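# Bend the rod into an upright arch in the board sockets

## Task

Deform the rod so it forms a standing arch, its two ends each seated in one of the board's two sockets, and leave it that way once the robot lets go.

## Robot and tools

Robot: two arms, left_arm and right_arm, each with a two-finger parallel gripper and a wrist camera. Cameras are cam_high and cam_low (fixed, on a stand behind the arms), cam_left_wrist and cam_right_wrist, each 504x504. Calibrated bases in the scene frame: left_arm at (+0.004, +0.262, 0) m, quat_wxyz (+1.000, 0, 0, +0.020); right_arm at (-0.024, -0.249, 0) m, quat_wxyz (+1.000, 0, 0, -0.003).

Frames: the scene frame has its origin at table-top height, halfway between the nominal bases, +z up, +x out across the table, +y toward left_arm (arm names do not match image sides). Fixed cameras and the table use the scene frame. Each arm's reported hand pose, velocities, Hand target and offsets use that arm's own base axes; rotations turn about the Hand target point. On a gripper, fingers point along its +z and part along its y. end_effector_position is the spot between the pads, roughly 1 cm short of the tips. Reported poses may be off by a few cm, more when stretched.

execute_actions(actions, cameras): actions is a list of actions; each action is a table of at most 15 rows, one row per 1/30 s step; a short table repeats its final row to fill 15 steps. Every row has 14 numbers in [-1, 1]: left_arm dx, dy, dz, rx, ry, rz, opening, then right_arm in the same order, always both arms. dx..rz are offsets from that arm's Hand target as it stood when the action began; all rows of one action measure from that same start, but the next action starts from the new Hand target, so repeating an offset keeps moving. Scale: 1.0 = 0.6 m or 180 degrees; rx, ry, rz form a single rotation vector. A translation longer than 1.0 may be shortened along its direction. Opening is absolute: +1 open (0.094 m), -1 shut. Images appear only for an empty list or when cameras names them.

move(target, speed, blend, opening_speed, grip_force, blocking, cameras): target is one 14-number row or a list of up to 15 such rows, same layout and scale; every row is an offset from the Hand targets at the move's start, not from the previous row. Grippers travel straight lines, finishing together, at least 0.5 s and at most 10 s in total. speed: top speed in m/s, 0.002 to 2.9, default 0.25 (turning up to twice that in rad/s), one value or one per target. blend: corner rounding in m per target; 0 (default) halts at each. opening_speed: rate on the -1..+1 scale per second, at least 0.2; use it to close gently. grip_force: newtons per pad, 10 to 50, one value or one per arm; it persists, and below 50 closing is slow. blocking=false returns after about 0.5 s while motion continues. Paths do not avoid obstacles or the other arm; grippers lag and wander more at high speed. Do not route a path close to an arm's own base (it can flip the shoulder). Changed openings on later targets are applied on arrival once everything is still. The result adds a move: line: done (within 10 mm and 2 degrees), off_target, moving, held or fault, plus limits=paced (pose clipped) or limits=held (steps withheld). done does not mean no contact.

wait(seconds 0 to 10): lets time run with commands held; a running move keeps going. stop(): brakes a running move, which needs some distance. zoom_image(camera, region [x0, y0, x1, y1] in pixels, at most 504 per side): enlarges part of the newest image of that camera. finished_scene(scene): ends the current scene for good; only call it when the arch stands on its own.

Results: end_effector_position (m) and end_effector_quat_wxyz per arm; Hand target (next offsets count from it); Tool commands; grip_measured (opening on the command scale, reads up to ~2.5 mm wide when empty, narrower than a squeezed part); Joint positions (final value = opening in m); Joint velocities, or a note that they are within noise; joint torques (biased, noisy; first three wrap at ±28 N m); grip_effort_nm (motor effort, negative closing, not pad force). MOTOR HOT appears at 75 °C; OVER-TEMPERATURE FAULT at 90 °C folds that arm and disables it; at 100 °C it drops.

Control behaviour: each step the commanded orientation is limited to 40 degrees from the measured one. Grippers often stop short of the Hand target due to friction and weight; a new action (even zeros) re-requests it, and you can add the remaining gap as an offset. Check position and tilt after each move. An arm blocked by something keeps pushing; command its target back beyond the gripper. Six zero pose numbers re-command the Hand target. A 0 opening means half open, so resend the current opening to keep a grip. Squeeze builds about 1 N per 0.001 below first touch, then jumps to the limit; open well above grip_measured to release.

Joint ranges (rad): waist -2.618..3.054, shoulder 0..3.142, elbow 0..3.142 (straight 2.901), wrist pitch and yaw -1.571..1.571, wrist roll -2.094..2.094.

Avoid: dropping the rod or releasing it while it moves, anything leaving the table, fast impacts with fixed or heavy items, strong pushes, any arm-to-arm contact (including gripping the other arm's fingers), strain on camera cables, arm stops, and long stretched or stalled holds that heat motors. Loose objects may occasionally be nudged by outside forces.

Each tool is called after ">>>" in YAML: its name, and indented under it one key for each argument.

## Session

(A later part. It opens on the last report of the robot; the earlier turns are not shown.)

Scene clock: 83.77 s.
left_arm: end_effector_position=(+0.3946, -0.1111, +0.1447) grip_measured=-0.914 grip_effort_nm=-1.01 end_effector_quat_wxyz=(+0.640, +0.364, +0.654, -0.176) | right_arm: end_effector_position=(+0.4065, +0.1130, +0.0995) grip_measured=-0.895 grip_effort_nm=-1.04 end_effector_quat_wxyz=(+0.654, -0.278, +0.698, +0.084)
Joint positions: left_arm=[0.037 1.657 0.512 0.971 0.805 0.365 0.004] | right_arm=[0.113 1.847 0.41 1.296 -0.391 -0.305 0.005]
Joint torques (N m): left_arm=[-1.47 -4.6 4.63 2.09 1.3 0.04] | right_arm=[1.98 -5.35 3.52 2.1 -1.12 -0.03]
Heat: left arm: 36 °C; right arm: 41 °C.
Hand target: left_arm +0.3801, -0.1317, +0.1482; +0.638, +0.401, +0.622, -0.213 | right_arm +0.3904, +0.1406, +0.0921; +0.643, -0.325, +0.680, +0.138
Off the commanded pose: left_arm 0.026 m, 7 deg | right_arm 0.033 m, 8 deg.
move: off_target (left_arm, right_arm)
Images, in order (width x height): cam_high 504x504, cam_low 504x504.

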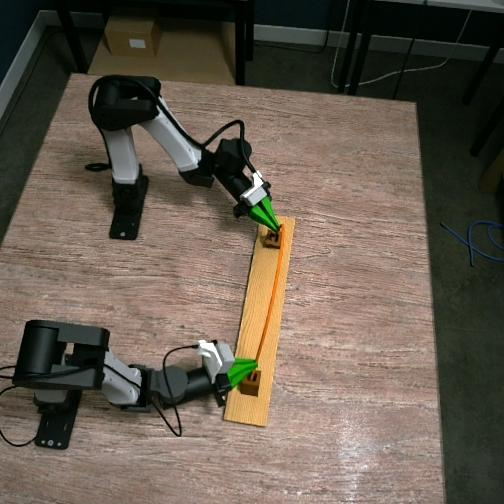

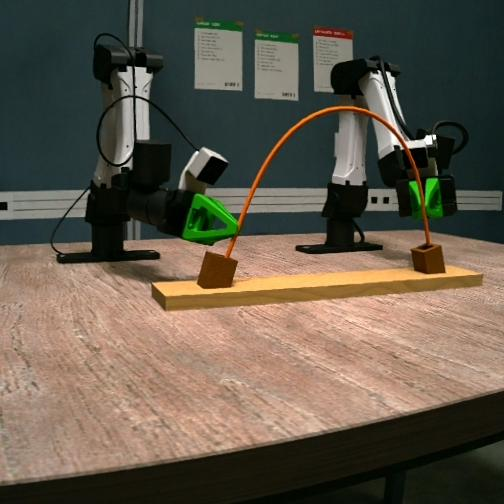

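>>> move:
  target:
    - [-0.002,-0.013,0,0,0,0,-1,0.006,0.002,0,0,0,0,-1]
    - [-0.002,-0.013,-0.03,0,0,0,-1,0.006,0.002,-0.012,0,0,0,-1]
  speed: 0.04
  blend: 0.003
  cameras: ["cam_high","cam_low"]

>>> zoom_image:
  camera: "cam_high"
  region: [240, 210, 310, 280]

>>> zoom_image:
  camera: "cam_high"
  region: [220, 335, 290, 405]

>>> zoom_image:
  camera: "cam_low"
  region: [390, 190, 470, 280]

>>> zoom_image:
  camera: "cam_low"
  region: [180, 200, 270, 300]

Scene clock: 87.43 s.
left_arm: end_effector_position=(+0.3937, -0.1107, +0.1263) grip_measured=-0.914 grip_effort_nm=-1.01 end_effector_quat_wxyz=(+0.641, +0.363, +0.654, -0.174) | right_arm: end_effector_position=(+0.4080, +0.1119, +0.0937) grip_measured=-0.895 grip_effort_nm=-1.04 end_effector_quat_wxyz=(+0.657, -0.277, +0.696, +0.081)
Joint positions: left_arm=[0.037 1.739 0.483 1.086 0.802 0.365 0.004] | right_arm=[0.112 1.894 0.41 1.351 -0.386 -0.305 0.005]
Joint torques (N m): left_arm=[-3.81 -4.85 4.18 2.09 1.08 -0.05] | right_arm=[2.24 -5.22 4.25 1.96 -1.14 -0.01]
Heat: left arm: 36 °C; right arm: 41 °C.
Hand target: left_arm +0.3789, -0.1395, +0.1302; +0.638, +0.401, +0.622, -0.213 | right_arm +0.3941, +0.1417, +0.0849; +0.643, -0.325, +0.680, +0.138
Off the commanded pose: left_arm 0.033 m, 7 deg | right_arm 0.034 m, 9 deg.
move: off_target (left_arm, right_arm)
Images, in order (width x height): cam_high 504x504, cam_low 504x504.

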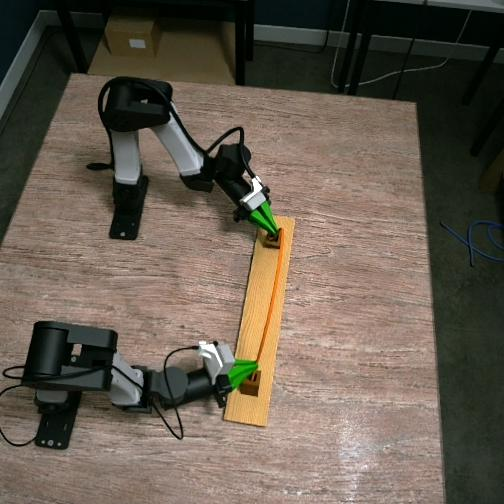

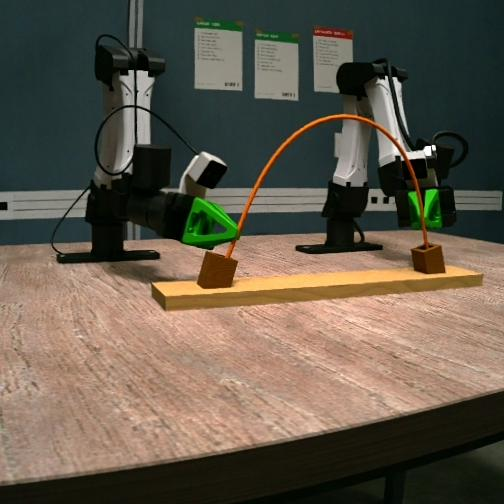

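Scaled by 7.200 from the camera's 504x504 image, which has a finer 720x720 frame.

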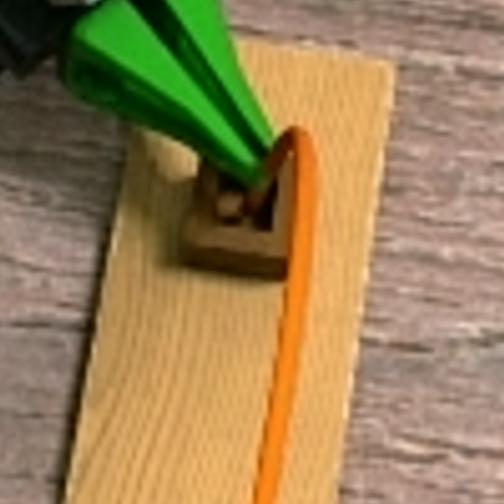

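Scaled by 7.200 from the camera's 504x504 image, which has a finer 720x720 frame.

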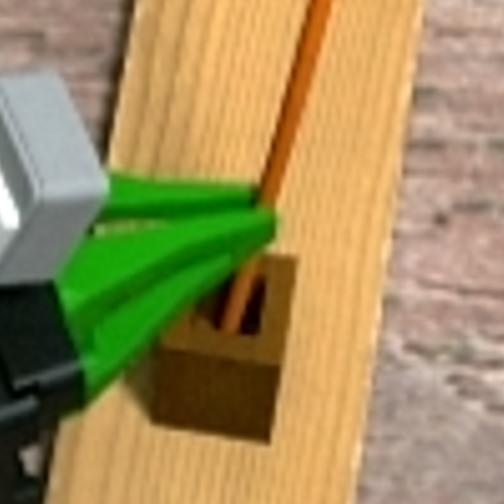

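Scaled by 5.600 from the camera's 504x504 image, which has a finer 720x720 frame.

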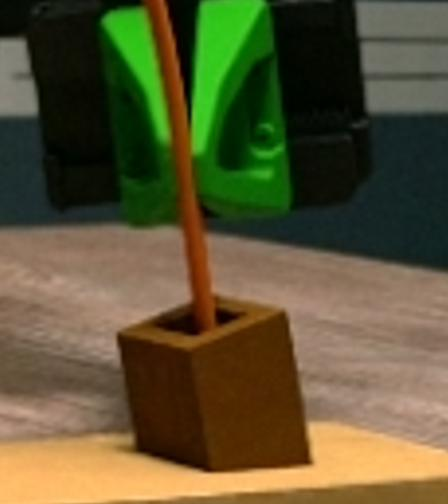

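Scaled by 5.040 from the camera's 504x504 image, which has a finer 720x720 frame.

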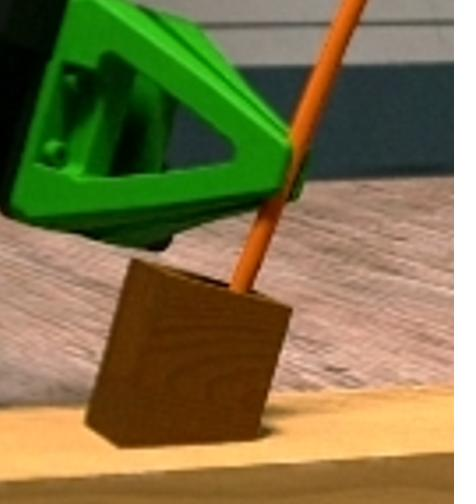

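>>> move:
  target: [0,0.011,-0.05,0,0,0,-1,0.004,-0.007,-0.035,0,0,0,-1]
  speed: 0.04
  cameras: ["cam_high","cam_low"]

>>> zoom_image:
  camera: "cam_high"
  region: [240, 210, 310, 280]

>>> zoom_image:
  camera: "cam_high"
  region: [220, 335, 290, 405]

>>> zoom_image:
  camera: "cam_low"
  region: [390, 190, 470, 280]

>>> zoom_image:
  camera: "cam_low"
  region: [180, 200, 270, 300]

Scene clock: 90.80 s.
left_arm: end_effector_position=(+0.3949, -0.1133, +0.1103) grip_measured=-0.914 grip_effort_nm=-1.01 end_effector_quat_wxyz=(+0.657, +0.375, +0.631, -0.171) | right_arm: end_effector_position=(+0.4105, +0.1116, +0.0899) grip_measured=-0.895 grip_effort_nm=-1.04 end_effector_quat_wxyz=(+0.675, -0.282, +0.677, +0.084)
Joint positions: left_arm=[0.037 1.884 0.473 1.296 0.824 0.365 0.004] | right_arm=[0.098 1.992 0.419 1.49 -0.419 -0.305 0.005]
Joint torques (N m): left_arm=[-1.83 -4.48 2.56 1.68 1.07 -0.03] | right_arm=[1.92 -2.97 3.4 1.74 -0.96 -0.01]
Heat: left arm: 36 °C; right arm: 42 °C.
Hand target: left_arm +0.3788, -0.1329, +0.1002; +0.638, +0.401, +0.622, -0.213 | right_arm +0.3965, +0.1375, +0.0638; +0.643, -0.325, +0.680, +0.138
Off the commanded pose: left_arm 0.027 m, 6 deg | right_arm 0.039 m, 9 deg.
move: off_target (left_arm, right_arm)
Images, in order (width x height): cam_high 504x504, cam_low 504x504.

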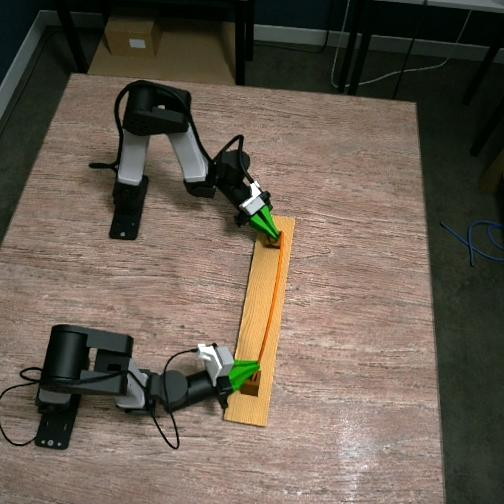

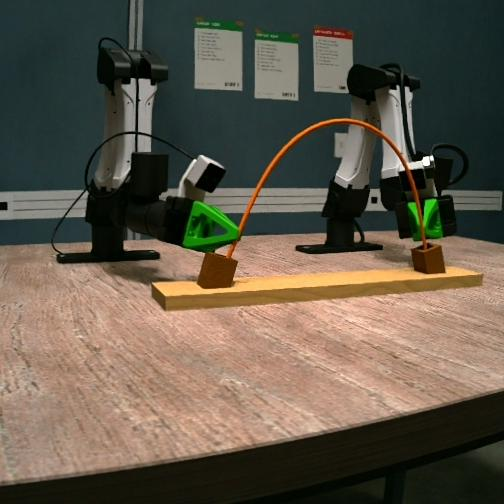

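Scaled by 7.200 from the camera's 504x504 image, which has a finer 720x720 frame.

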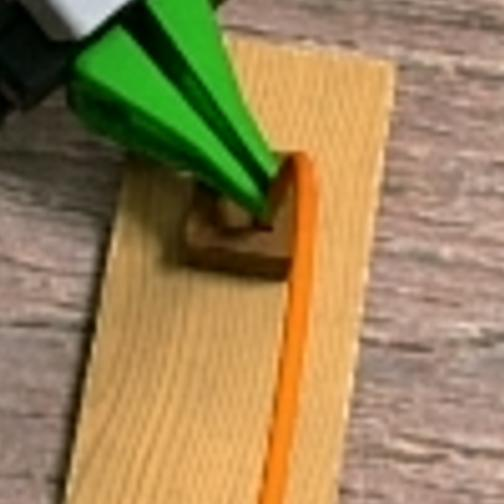

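Scaled by 7.200 from the camera's 504x504 image, which has a finer 720x720 frame.

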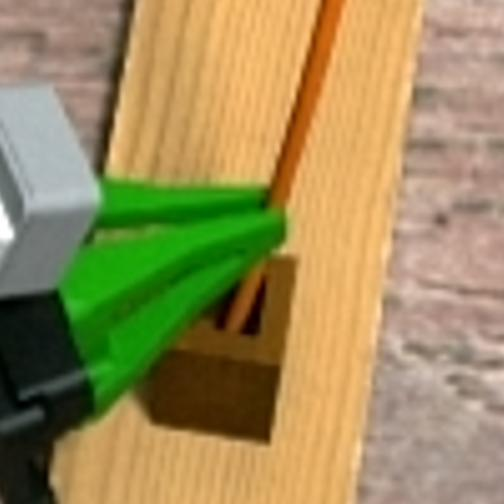

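Scaled by 5.600 from the camera's 504x504 image, which has a finer 720x720 frame.

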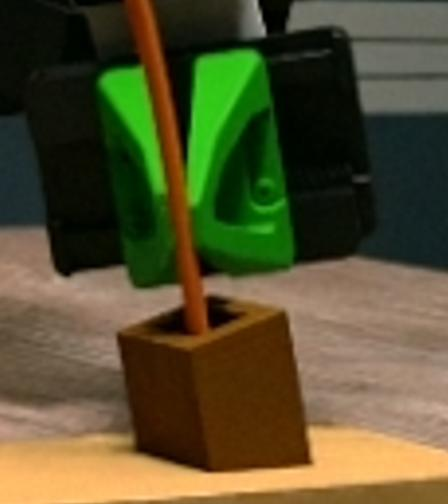

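Scaled by 5.040 from the camera's 504x504 image, which has a finer 720x720 frame.

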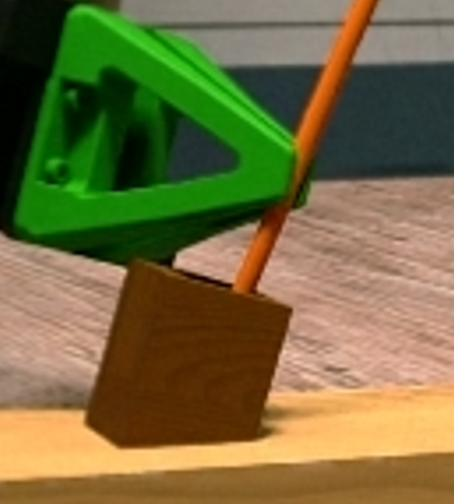

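>>> move:
  target: [0,0,-0.025,0,0,0,-1,-0.012,0,-0.005,0,0,0,-1]
  speed: 0.05
  cameras: ["all"]

Scene clock: 98.53 s.
left_arm: end_effector_position=(+0.3941, -0.1152, +0.1079) grip_measured=-0.914 grip_effort_nm=-1.01 end_effector_quat_wxyz=(+0.672, +0.382, +0.612, -0.169) | right_arm: end_effector_position=(+0.4104, +0.1116, +0.0898) grip_measured=-0.895 grip_effort_nm=-1.04 end_effector_quat_wxyz=(+0.675, -0.283, +0.676, +0.084)
Joint positions: left_arm=[0.037 1.954 0.47 1.423 0.84 0.356 0.004] | right_arm=[0.097 1.994 0.419 1.493 -0.422 -0.305 0.005]
Joint torques (N m): left_arm=[-1.85 -3.81 1.88 1.27 0.87 0.03] | right_arm=[2.22 -2.41 1.06 2 -0.95 -0.02]
Heat: left arm: 35 °C; right arm: 42 °C.
Hand target: left_arm +0.3788, -0.1329, +0.0852; +0.638, +0.401, +0.622, -0.213 | right_arm +0.3892, +0.1375, +0.0608; +0.643, -0.325, +0.680, +0.138
Off the commanded pose: left_arm 0.033 m, 7 deg | right_arm 0.044 m, 9 deg.
move: off_target (left_arm, right_arm)

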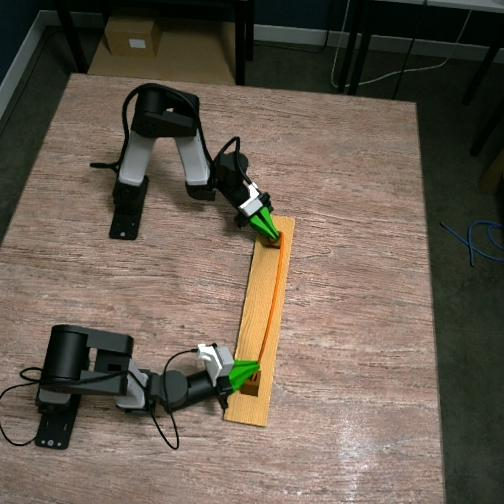

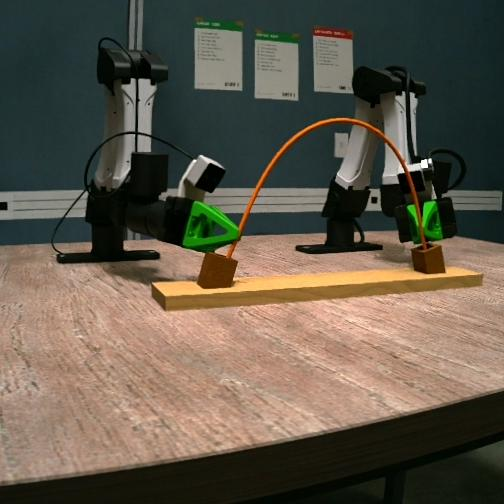

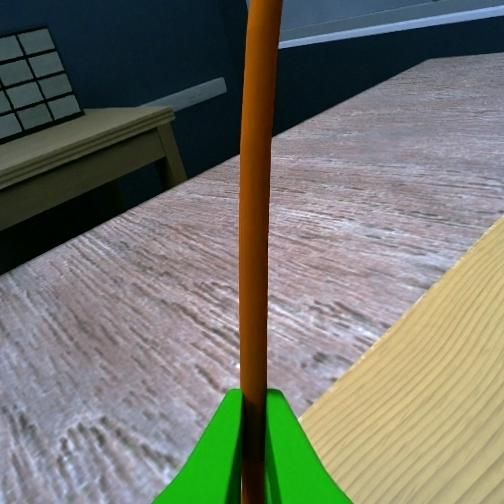

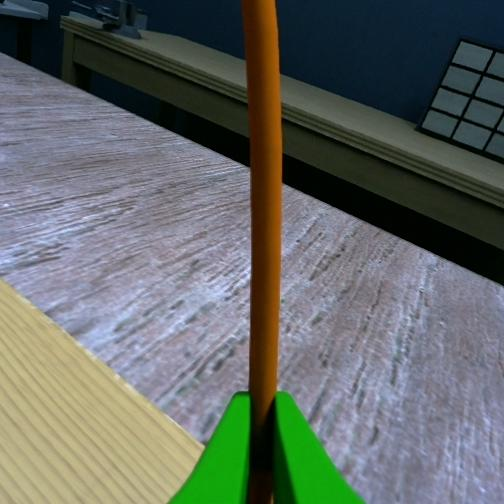

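>>> zoom_image:
  camera: "cam_high"
  region: [180, 210, 360, 430]

>>> zoom_image:
  camera: "cam_low"
  region: [170, 200, 270, 300]

>>> zoom_image:
  camera: "cam_low"
  region: [380, 190, 480, 290]

Scaled by 2.291 from the camera's 504x504 image, which has a finer 720x720 frame.

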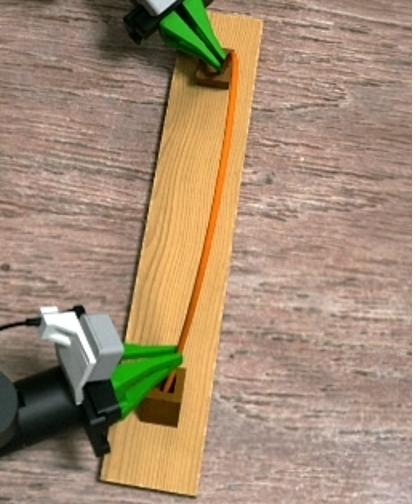

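Scaled by 5.040 from the camera's 504x504 image, which has a finer 720x720 frame.

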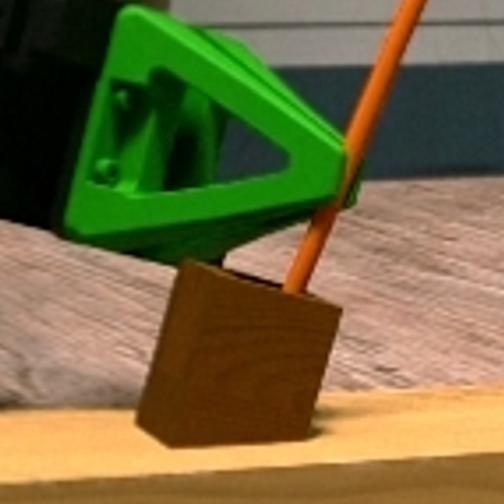

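Scaled by 5.040 from the camera's 504x504 image, which has a finer 720x720 frame.

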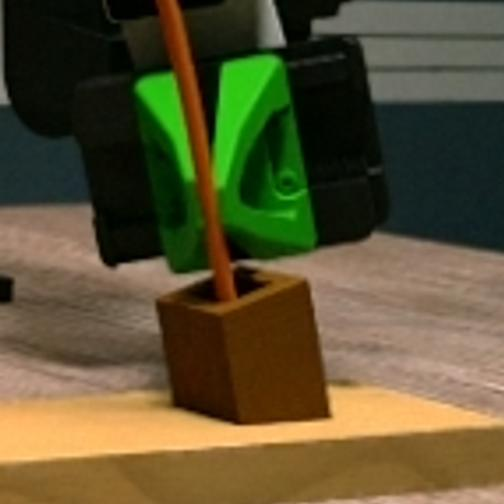

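>>> move:
  target: [0.017,0.029,0.032,0,-0.026,0.027,-1,0.022,-0.043,0.043,0,-0.023,-0.042,-1]
  speed: 0.05
  cameras: ["cam_high","cam_low"]

>>> zoom_image:
  camera: "cam_high"
  region: [180, 210, 360, 430]

Scene clock: 105.97 s.
left_arm: end_effector_position=(+0.3941, -0.1094, +0.1109) grip_measured=-0.914 grip_effort_nm=-1.00 end_effector_quat_wxyz=(+0.680, +0.374, +0.611, -0.158) | right_arm: end_effector_position=(+0.4121, +0.1084, +0.0912) grip_measured=-0.895 grip_effort_nm=-1.04 end_effector_quat_wxyz=(+0.677, -0.277, +0.678, +0.077)
Joint positions: left_arm=[0.046 1.954 0.456 1.46 0.823 0.349 0.004] | right_arm=[0.096 1.991 0.419 1.494 -0.403 -0.305 0.005]
Joint torques (N m): left_arm=[-0.43 -5.16 2.71 1.68 0.42 0.02] | right_arm=[0.55 -7.39 0.87 2.25 -0.11 0.01]
Heat: left arm: 35 °C; right arm: 44 °C.
Hand target: left_arm +0.3890, -0.1155, +0.1045; +0.672, +0.382, +0.611, -0.169 | right_arm +0.4024, +0.1118, +0.0867; +0.675, -0.284, +0.676, +0.083
Off the commanded pose: left_arm 0.010 m, 2 deg | right_arm 0.011 m, 1 deg.
move: off_target (right_arm)
Images, in order (width x height): cam_high 504x504, cam_low 504x504.

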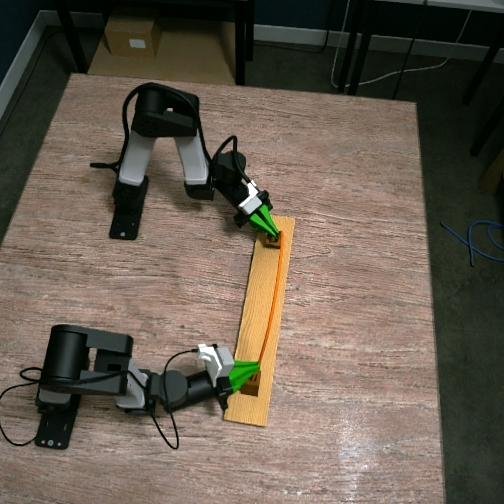

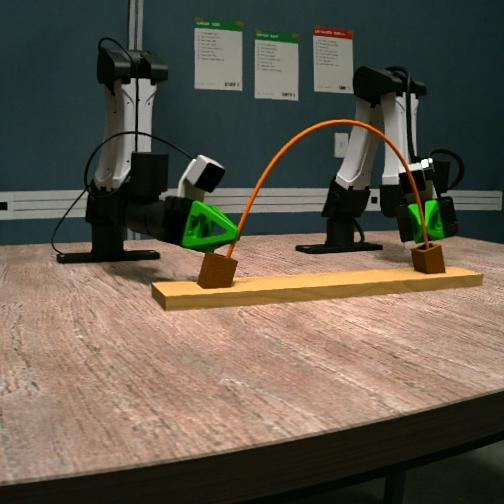

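Scaled by 2.291 from the camera's 504x504 image, which has a finer 720x720 frame.

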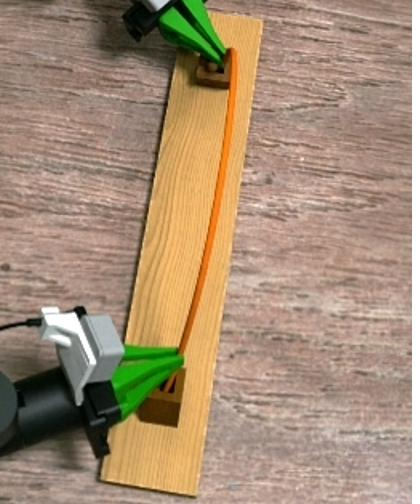

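>>> move:
  target: [0,0,0,0,0,0,-0.4,0,0,0,0,0,0,-0.4]
  speed: 0.05
  opening_speed: 0.3
  cameras: ["cam_high","cam_low","cam_left_wrist","cam_right_wrist"]

>>> zoom_image:
  camera: "cam_high"
  region: [180, 210, 360, 430]

Scene clock: 109.47 s.
left_arm: end_effector_position=(+0.3920, -0.1110, +0.1071) grip_measured=-0.401 grip_effort_nm=0.10 end_effector_quat_wxyz=(+0.674, +0.374, +0.616, -0.165) | right_arm: end_effector_position=(+0.4073, +0.1074, +0.0861) grip_measured=-0.402 grip_effort_nm=0.12 end_effector_quat_wxyz=(+0.671, -0.277, +0.683, +0.080)
Joint positions: left_arm=[0.045 1.954 0.452 1.445 0.83 0.349 0.028] | right_arm=[0.092 1.991 0.401 1.494 -0.411 -0.305 0.028]
Joint torques (N m): left_arm=[-0.34 -5.11 3.02 1.86 0.34 0.03] | right_arm=[0.9 -7.24 2.3 2.27 -0.04 0.01]
Heat: left arm: 35 °C; right arm: 45 °C.
Hand target: left_arm +0.3890, -0.1156, +0.1045; +0.672, +0.382, +0.611, -0.169 | right_arm +0.4025, +0.1117, +0.0868; +0.675, -0.284, +0.676, +0.083
Off the commanded pose: left_arm 0.006 m, 1 deg | right_arm 0.007 m, 1 deg.
move: done

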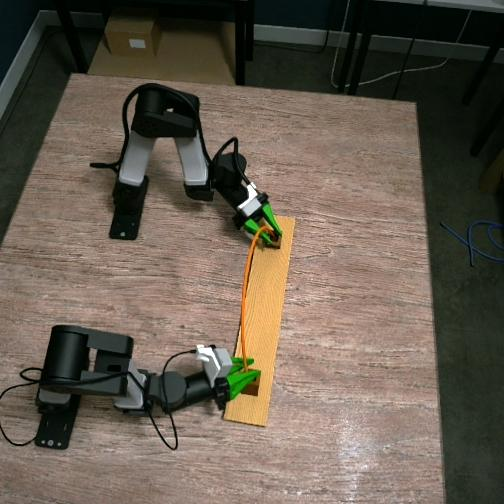

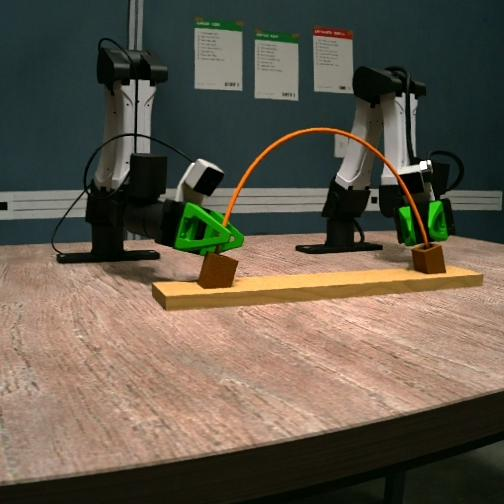

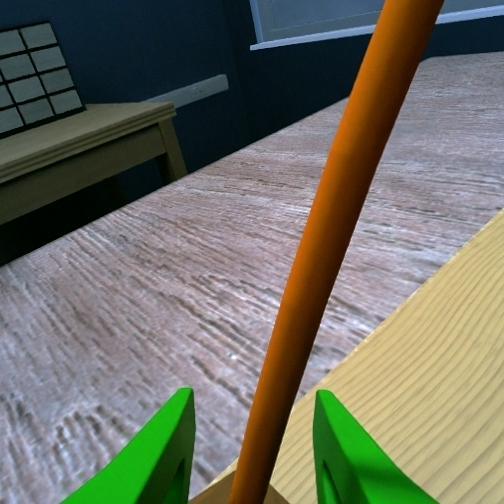

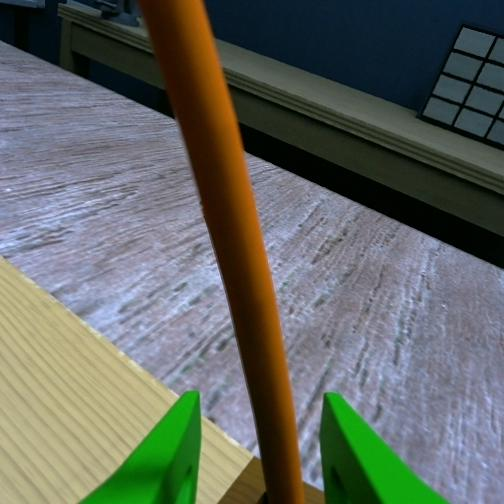

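Scaled by 2.291 from the camera's 504x504 image, which has a finer 720x720 frame.

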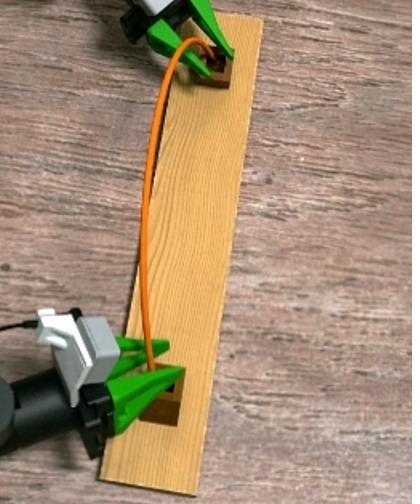

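>>> move:
  target: [-0.1,0.13,0.03,0,0,0,-0.4,-0.128,-0.103,0.03,0,0,0,-0.4]
  speed: 0.08
  cameras: ["all"]

>>> zoom_image:
  camera: "cam_high"
  region: [180, 210, 360, 430]

>>> zoom_image:
  camera: "cam_low"
  region: [170, 200, 270, 300]

>>> zoom_image:
  camera: "cam_low"
  region: [380, 190, 480, 290]

Scene clock: 115.43 s.
left_arm: end_effector_position=(+0.3311, -0.0381, +0.1137) grip_measured=-0.401 grip_effort_nm=0.10 end_effector_quat_wxyz=(+0.663, +0.366, +0.626, -0.184) | right_arm: end_effector_position=(+0.3277, +0.0510, +0.0912) grip_measured=-0.402 grip_effort_nm=0.10 end_effector_quat_wxyz=(+0.656, -0.274, +0.696, +0.098)
Joint positions: left_arm=[0.391 1.772 0.289 1.342 1.188 0.389 0.028] | right_arm=[-0.196 1.758 0.104 1.495 -0.713 -0.332 0.028]
Joint torques (N m): left_arm=[1.02 -6.82 3 1.62 0.41 0.22] | right_arm=[-0.4 -7.45 2.03 2.26 -0.07 -0.07]
Heat: left arm: 35 °C; right arm: 46 °C.
Hand target: left_arm +0.3290, -0.0375, +0.1224; +0.672, +0.382, +0.612, -0.169 | right_arm +0.3257, +0.0499, +0.1048; +0.675, -0.284, +0.676, +0.083
Off the commanded pose: left_arm 0.009 m, 3 deg | right_arm 0.014 m, 4 deg.
move: off_target (left_arm, right_arm)

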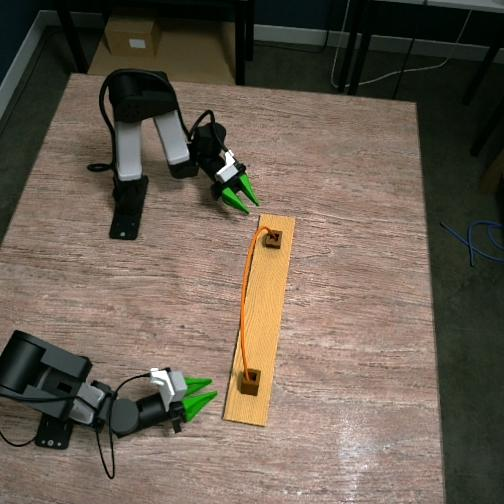

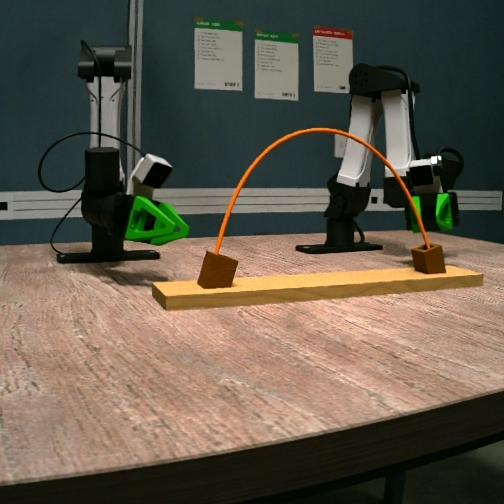

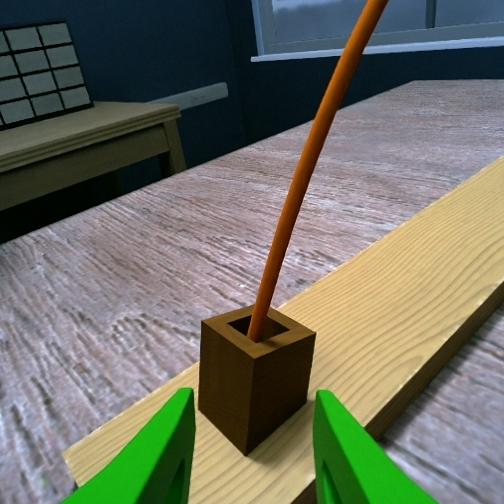

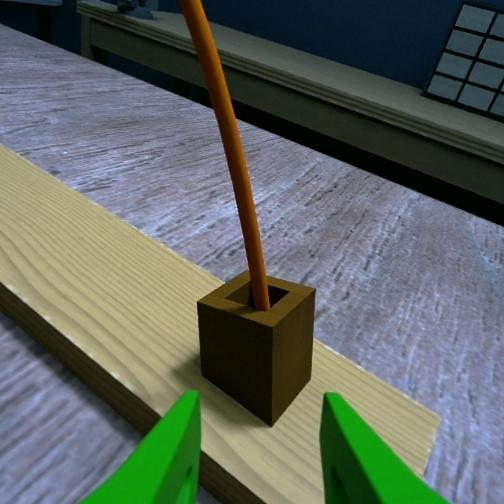

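Scaled by 2.291 from the camera's 504x504 image, which has a finer 720x720 frame.

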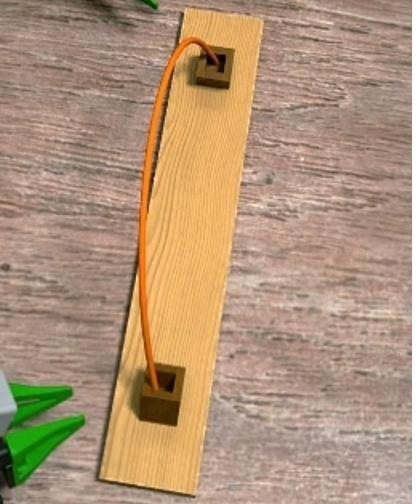

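Scaled by 5.040 from the camera's 504x504 image, which has a finer 720x720 frame.

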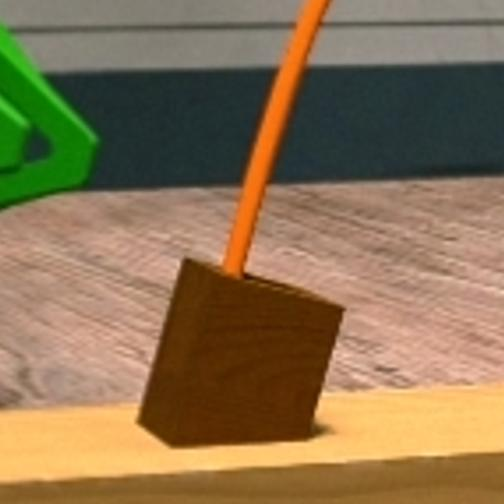

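Scaled by 5.040 from the camera's 504x504 image, which has a finer 720x720 frame.

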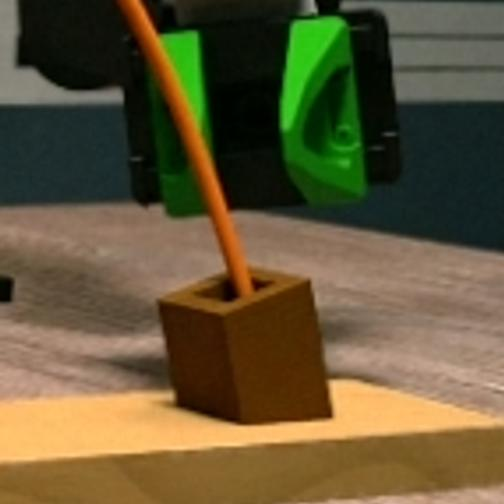

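>>> move:
  target:
    - [-0.05,0,0.53,0.131,0.102,0,0.6,-0.05,-0.05,0,0,0,0,-0.4]
    - [0.027,-0.39,0.48,0.131,0.102,0,0.6,-0.05,-0.05,0,0,0,0,-0.4]
  speed: 0.2
  blend: [0.04,0]
  cameras: ["all"]

Scene clock: 129.13 s.
left_arm: end_effector_position=(+0.3433, -0.2698, +0.3973) grip_measured=+0.599 grip_effort_nm=0.10 end_effector_quat_wxyz=(+0.457, +0.487, +0.738, -0.100) | right_arm: end_effector_position=(+0.2983, +0.0203, +0.0975) grip_measured=-0.402 grip_effort_nm=0.10 end_effector_quat_wxyz=(+0.665, -0.275, +0.688, +0.096)
Joint positions: left_arm=[-0.602 1.645 2.095 -1.057 0.162 0.48 0.075] | right_arm=[-0.42 1.687 0.03 1.493 -0.937 -0.369 0.028]
Joint torques (N m): left_arm=[-0.02 -5.59 8.03 1.96 0.16 -0.19] | right_arm=[-0.46 -6.22 1.91 1.94 -0.1 -0.07]
Heat: left arm: 35 °C; right arm: 48 °C.
Hand target: left_arm +0.3450, -0.2717, +0.4105; +0.474, +0.479, +0.732, -0.100 | right_arm +0.2957, +0.0199, +0.1047; +0.675, -0.284, +0.676, +0.083
Off the commanded pose: left_arm 0.013 m, 2 deg | right_arm 0.008 m, 3 deg.
move: off_target (left_arm, right_arm)

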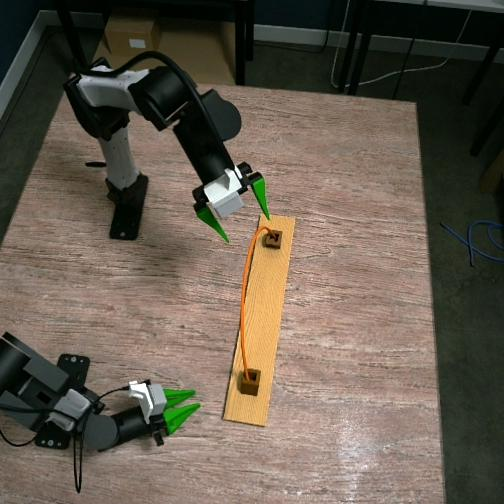

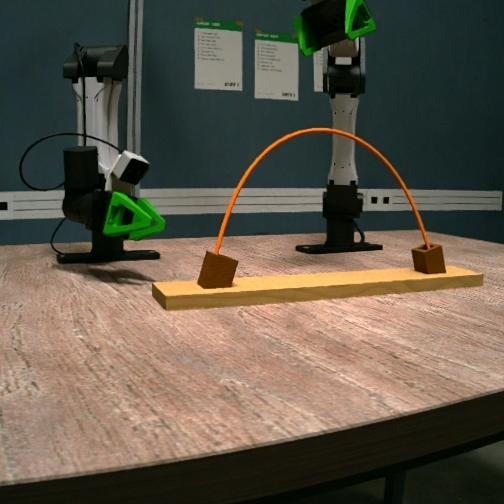

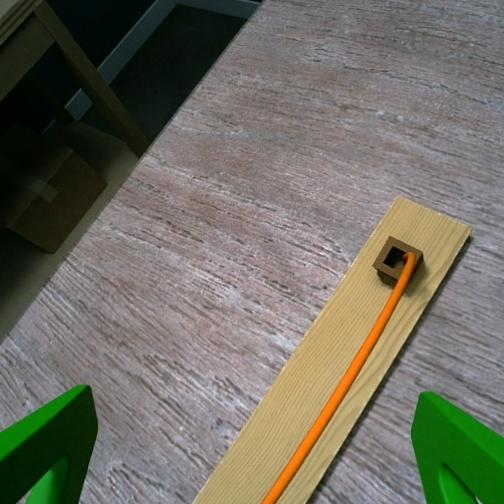

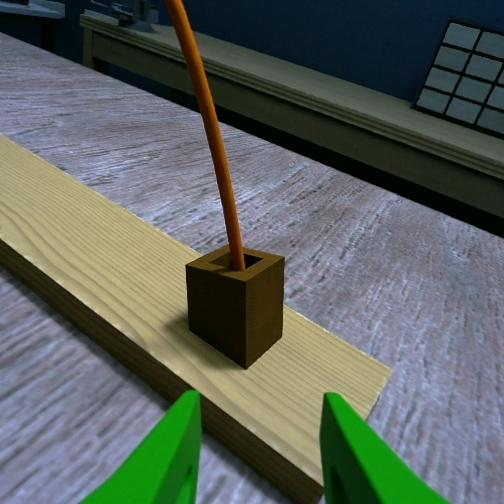

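>>> move:
  target: [0,0,-0.16,0,0,0,0.6,0,0,0,0,0,0,-0.4]
  speed: 0.12
  cameras: ["cam_high","cam_low","cam_left_wrist"]

Scene clock: 132.47 s.
left_arm: end_effector_position=(+0.3476, -0.2725, +0.2979) grip_measured=+0.599 grip_effort_nm=0.10 end_effector_quat_wxyz=(+0.452, +0.488, +0.740, -0.099) | right_arm: end_effector_position=(+0.2983, +0.0203, +0.0975) grip_measured=-0.402 grip_effort_nm=0.10 end_effector_quat_wxyz=(+0.665, -0.275, +0.688, +0.096)
Joint positions: left_arm=[-0.602 1.481 1.496 -0.632 0.161 0.48 0.075] | right_arm=[-0.42 1.687 0.03 1.493 -0.937 -0.369 0.028]
Joint torques (N m): left_arm=[-0.02 -7.92 6.72 2 0.19 -0.19] | right_arm=[-0.46 -6.22 1.91 1.94 -0.1 -0.07]
Heat: left arm: 35 °C; right arm: 48 °C.
Hand target: left_arm +0.3450, -0.2717, +0.3144; +0.474, +0.479, +0.732, -0.100 | right_arm +0.2957, +0.0199, +0.1047; +0.675, -0.284, +0.676, +0.083
Off the commanded pose: left_arm 0.017 m, 3 deg | right_arm 0.008 m, 2 deg.
move: off_target (left_arm)
Images, in order (width x height): cam_high 504x504, cam_low 504x504, cam_left_wrist 504x504.

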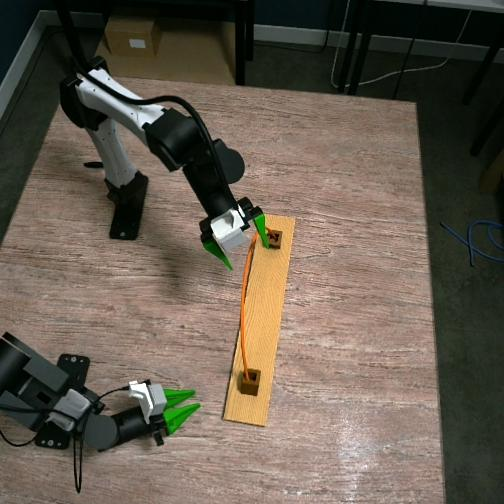

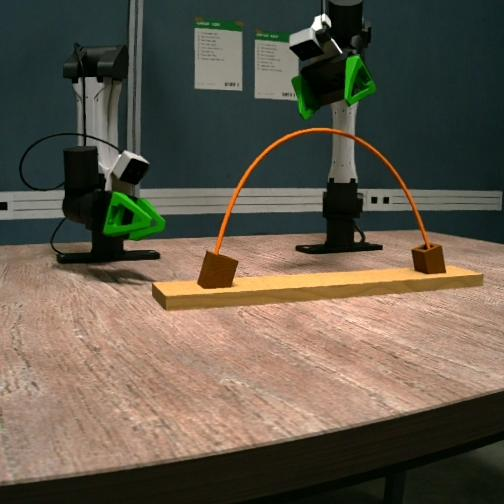

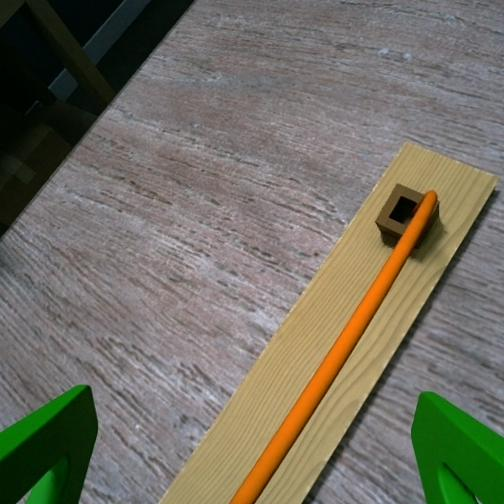

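>>> move:
  target: [0,0,-0.085,0,0,0,0.6,0,0,0,0,0,0,-0.4]
  speed: 0.08
  cameras: ["cam_high","cam_low","cam_left_wrist"]

>>> zoom_image:
  camera: "cam_high"
  region: [180, 200, 320, 340]

>>> zoom_image:
  camera: "cam_low"
  region: [260, 60, 400, 200]

Scene clock: 135.67 s.
left_arm: end_effector_position=(+0.3465, -0.2718, +0.2455) grip_measured=+0.599 grip_effort_nm=0.10 end_effector_quat_wxyz=(+0.450, +0.488, +0.741, -0.099) | right_arm: end_effector_position=(+0.2983, +0.0203, +0.0975) grip_measured=-0.402 grip_effort_nm=0.10 end_effector_quat_wxyz=(+0.665, -0.275, +0.688, +0.096)
Joint positions: left_arm=[-0.602 1.449 1.26 -0.434 0.161 0.48 0.075] | right_arm=[-0.42 1.687 0.03 1.493 -0.937 -0.369 0.028]
Joint torques (N m): left_arm=[-0.03 -8.03 6.86 2.01 0.18 -0.18] | right_arm=[-0.46 -6.22 1.91 1.94 -0.1 -0.07]
Heat: left arm: 36 °C; right arm: 48 °C.
Hand target: left_arm +0.3450, -0.2717, +0.2632; +0.474, +0.479, +0.732, -0.100 | right_arm +0.2957, +0.0199, +0.1047; +0.675, -0.284, +0.676, +0.083
Off the commanded pose: left_arm 0.018 m, 3 deg | right_arm 0.008 m, 2 deg.
move: off_target (left_arm)
Images, in order (width x height): cam_high 504x504, cam_low 504x504, cam_left_wrist 504x504.

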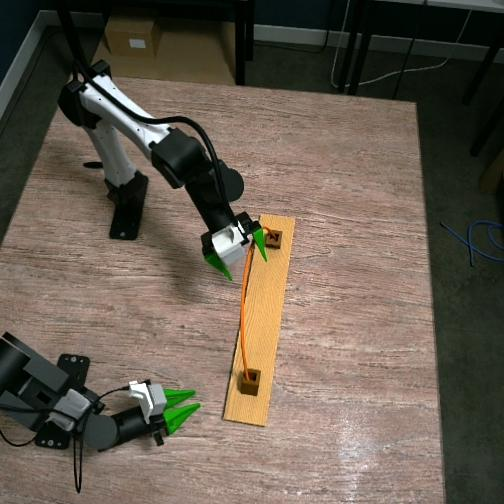

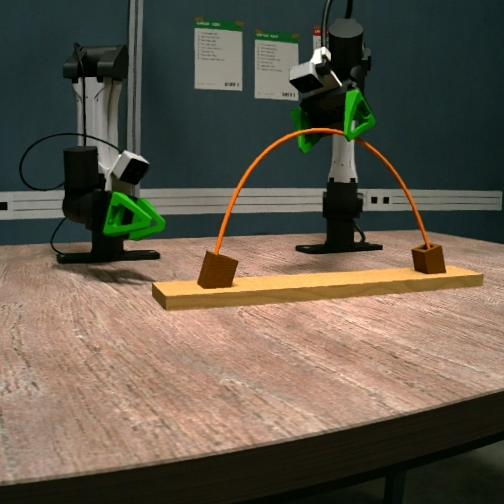

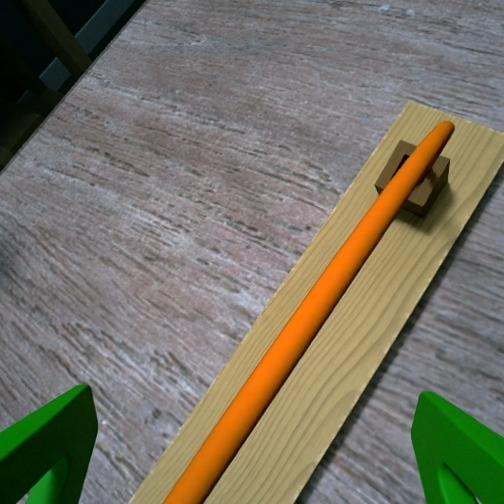

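Scaled by 3.600 from the camera's 504x504 image, which has a finer 720x720 frame.

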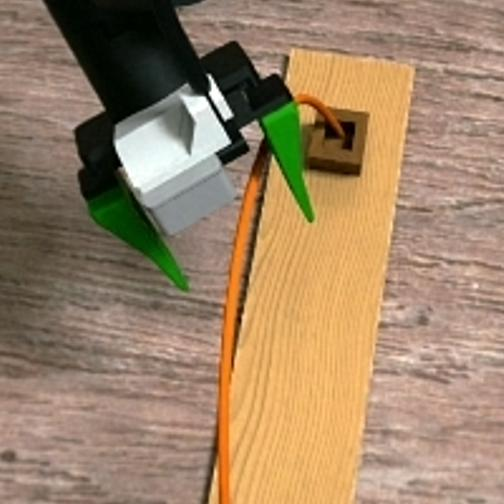

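Scaled by 3.600 from the camera's 504x504 image, which has a finer 720x720 frame.

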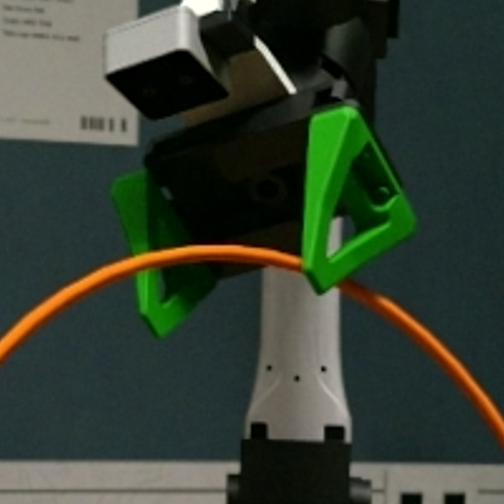

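>>> move:
  target:
    - [0,0,0,0,0,0,-0.4,0,0,0,0,0,0,-0.4]
    - [0.07,0,0,0,0,0,-0.4,0,0,0,0,0,0,-0.4]
  speed: 0.05
  opening_speed: 0.7
  cameras: ["cam_high","cam_low","cam_left_wrist"]

>>> zoom_image:
  camera: "cam_high"
  region: [180, 210, 360, 430]

Scene clock: 140.53 s.
left_arm: end_effector_position=(+0.3792, -0.2709, +0.2526) grip_measured=-0.398 grip_effort_nm=-0.09 end_effector_quat_wxyz=(+0.461, +0.481, +0.739, -0.100) | right_arm: end_effector_position=(+0.2983, +0.0203, +0.0975) grip_measured=-0.402 grip_effort_nm=0.10 end_effector_quat_wxyz=(+0.665, -0.275, +0.688, +0.096)
Joint positions: left_arm=[-0.544 1.539 1.353 -0.417 0.205 0.503 0.028] | right_arm=[-0.42 1.687 0.03 1.493 -0.937 -0.369 0.028]
Joint torques (N m): left_arm=[1.36 -5.24 9.68 1.89 0.38 0.01] | right_arm=[-0.46 -6.22 1.91 1.94 -0.1 -0.07]
Heat: left arm: 36 °C; right arm: 48 °C.
Hand target: left_arm +0.3871, -0.2716, +0.2634; +0.474, +0.479, +0.732, -0.100 | right_arm +0.2957, +0.0199, +0.1047; +0.675, -0.284, +0.676, +0.083
Off the commanded pose: left_arm 0.013 m, 2 deg | right_arm 0.008 m, 2 deg.
move: off_target (left_arm)
Images, in order (width x height): cam_high 504x504, cam_low 504x504, cam_left_wrist 504x504.

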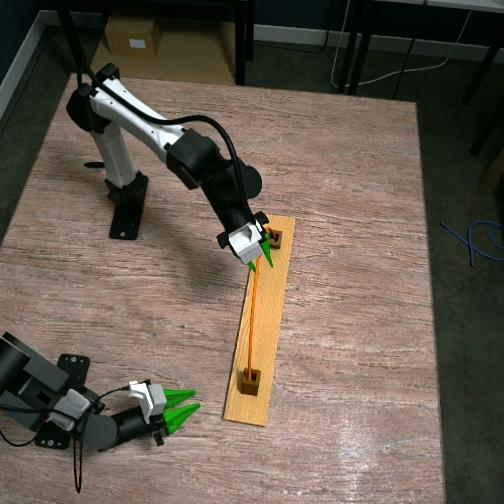

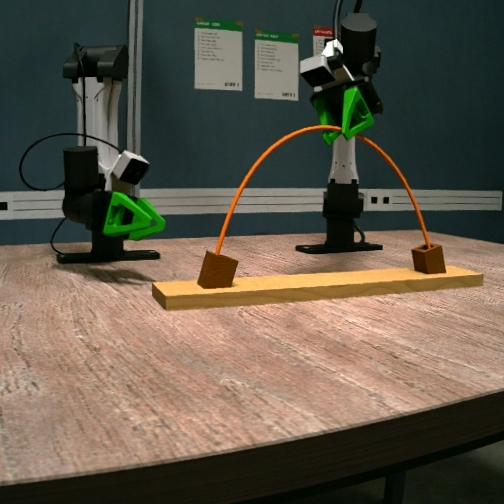

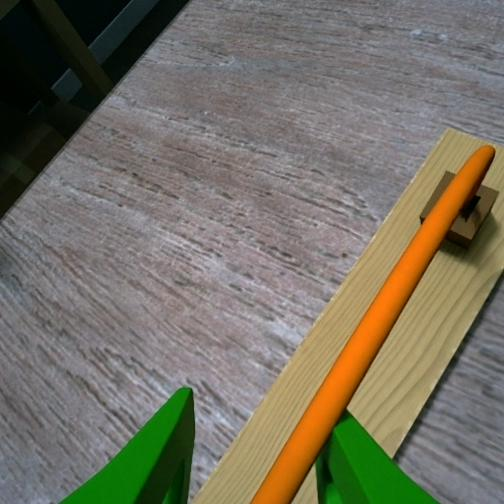

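Scaled by 2.291 from the camera's 504x504 image, which has a finer 720x720 frame.

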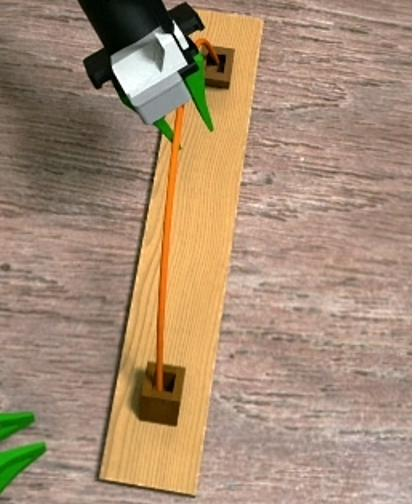

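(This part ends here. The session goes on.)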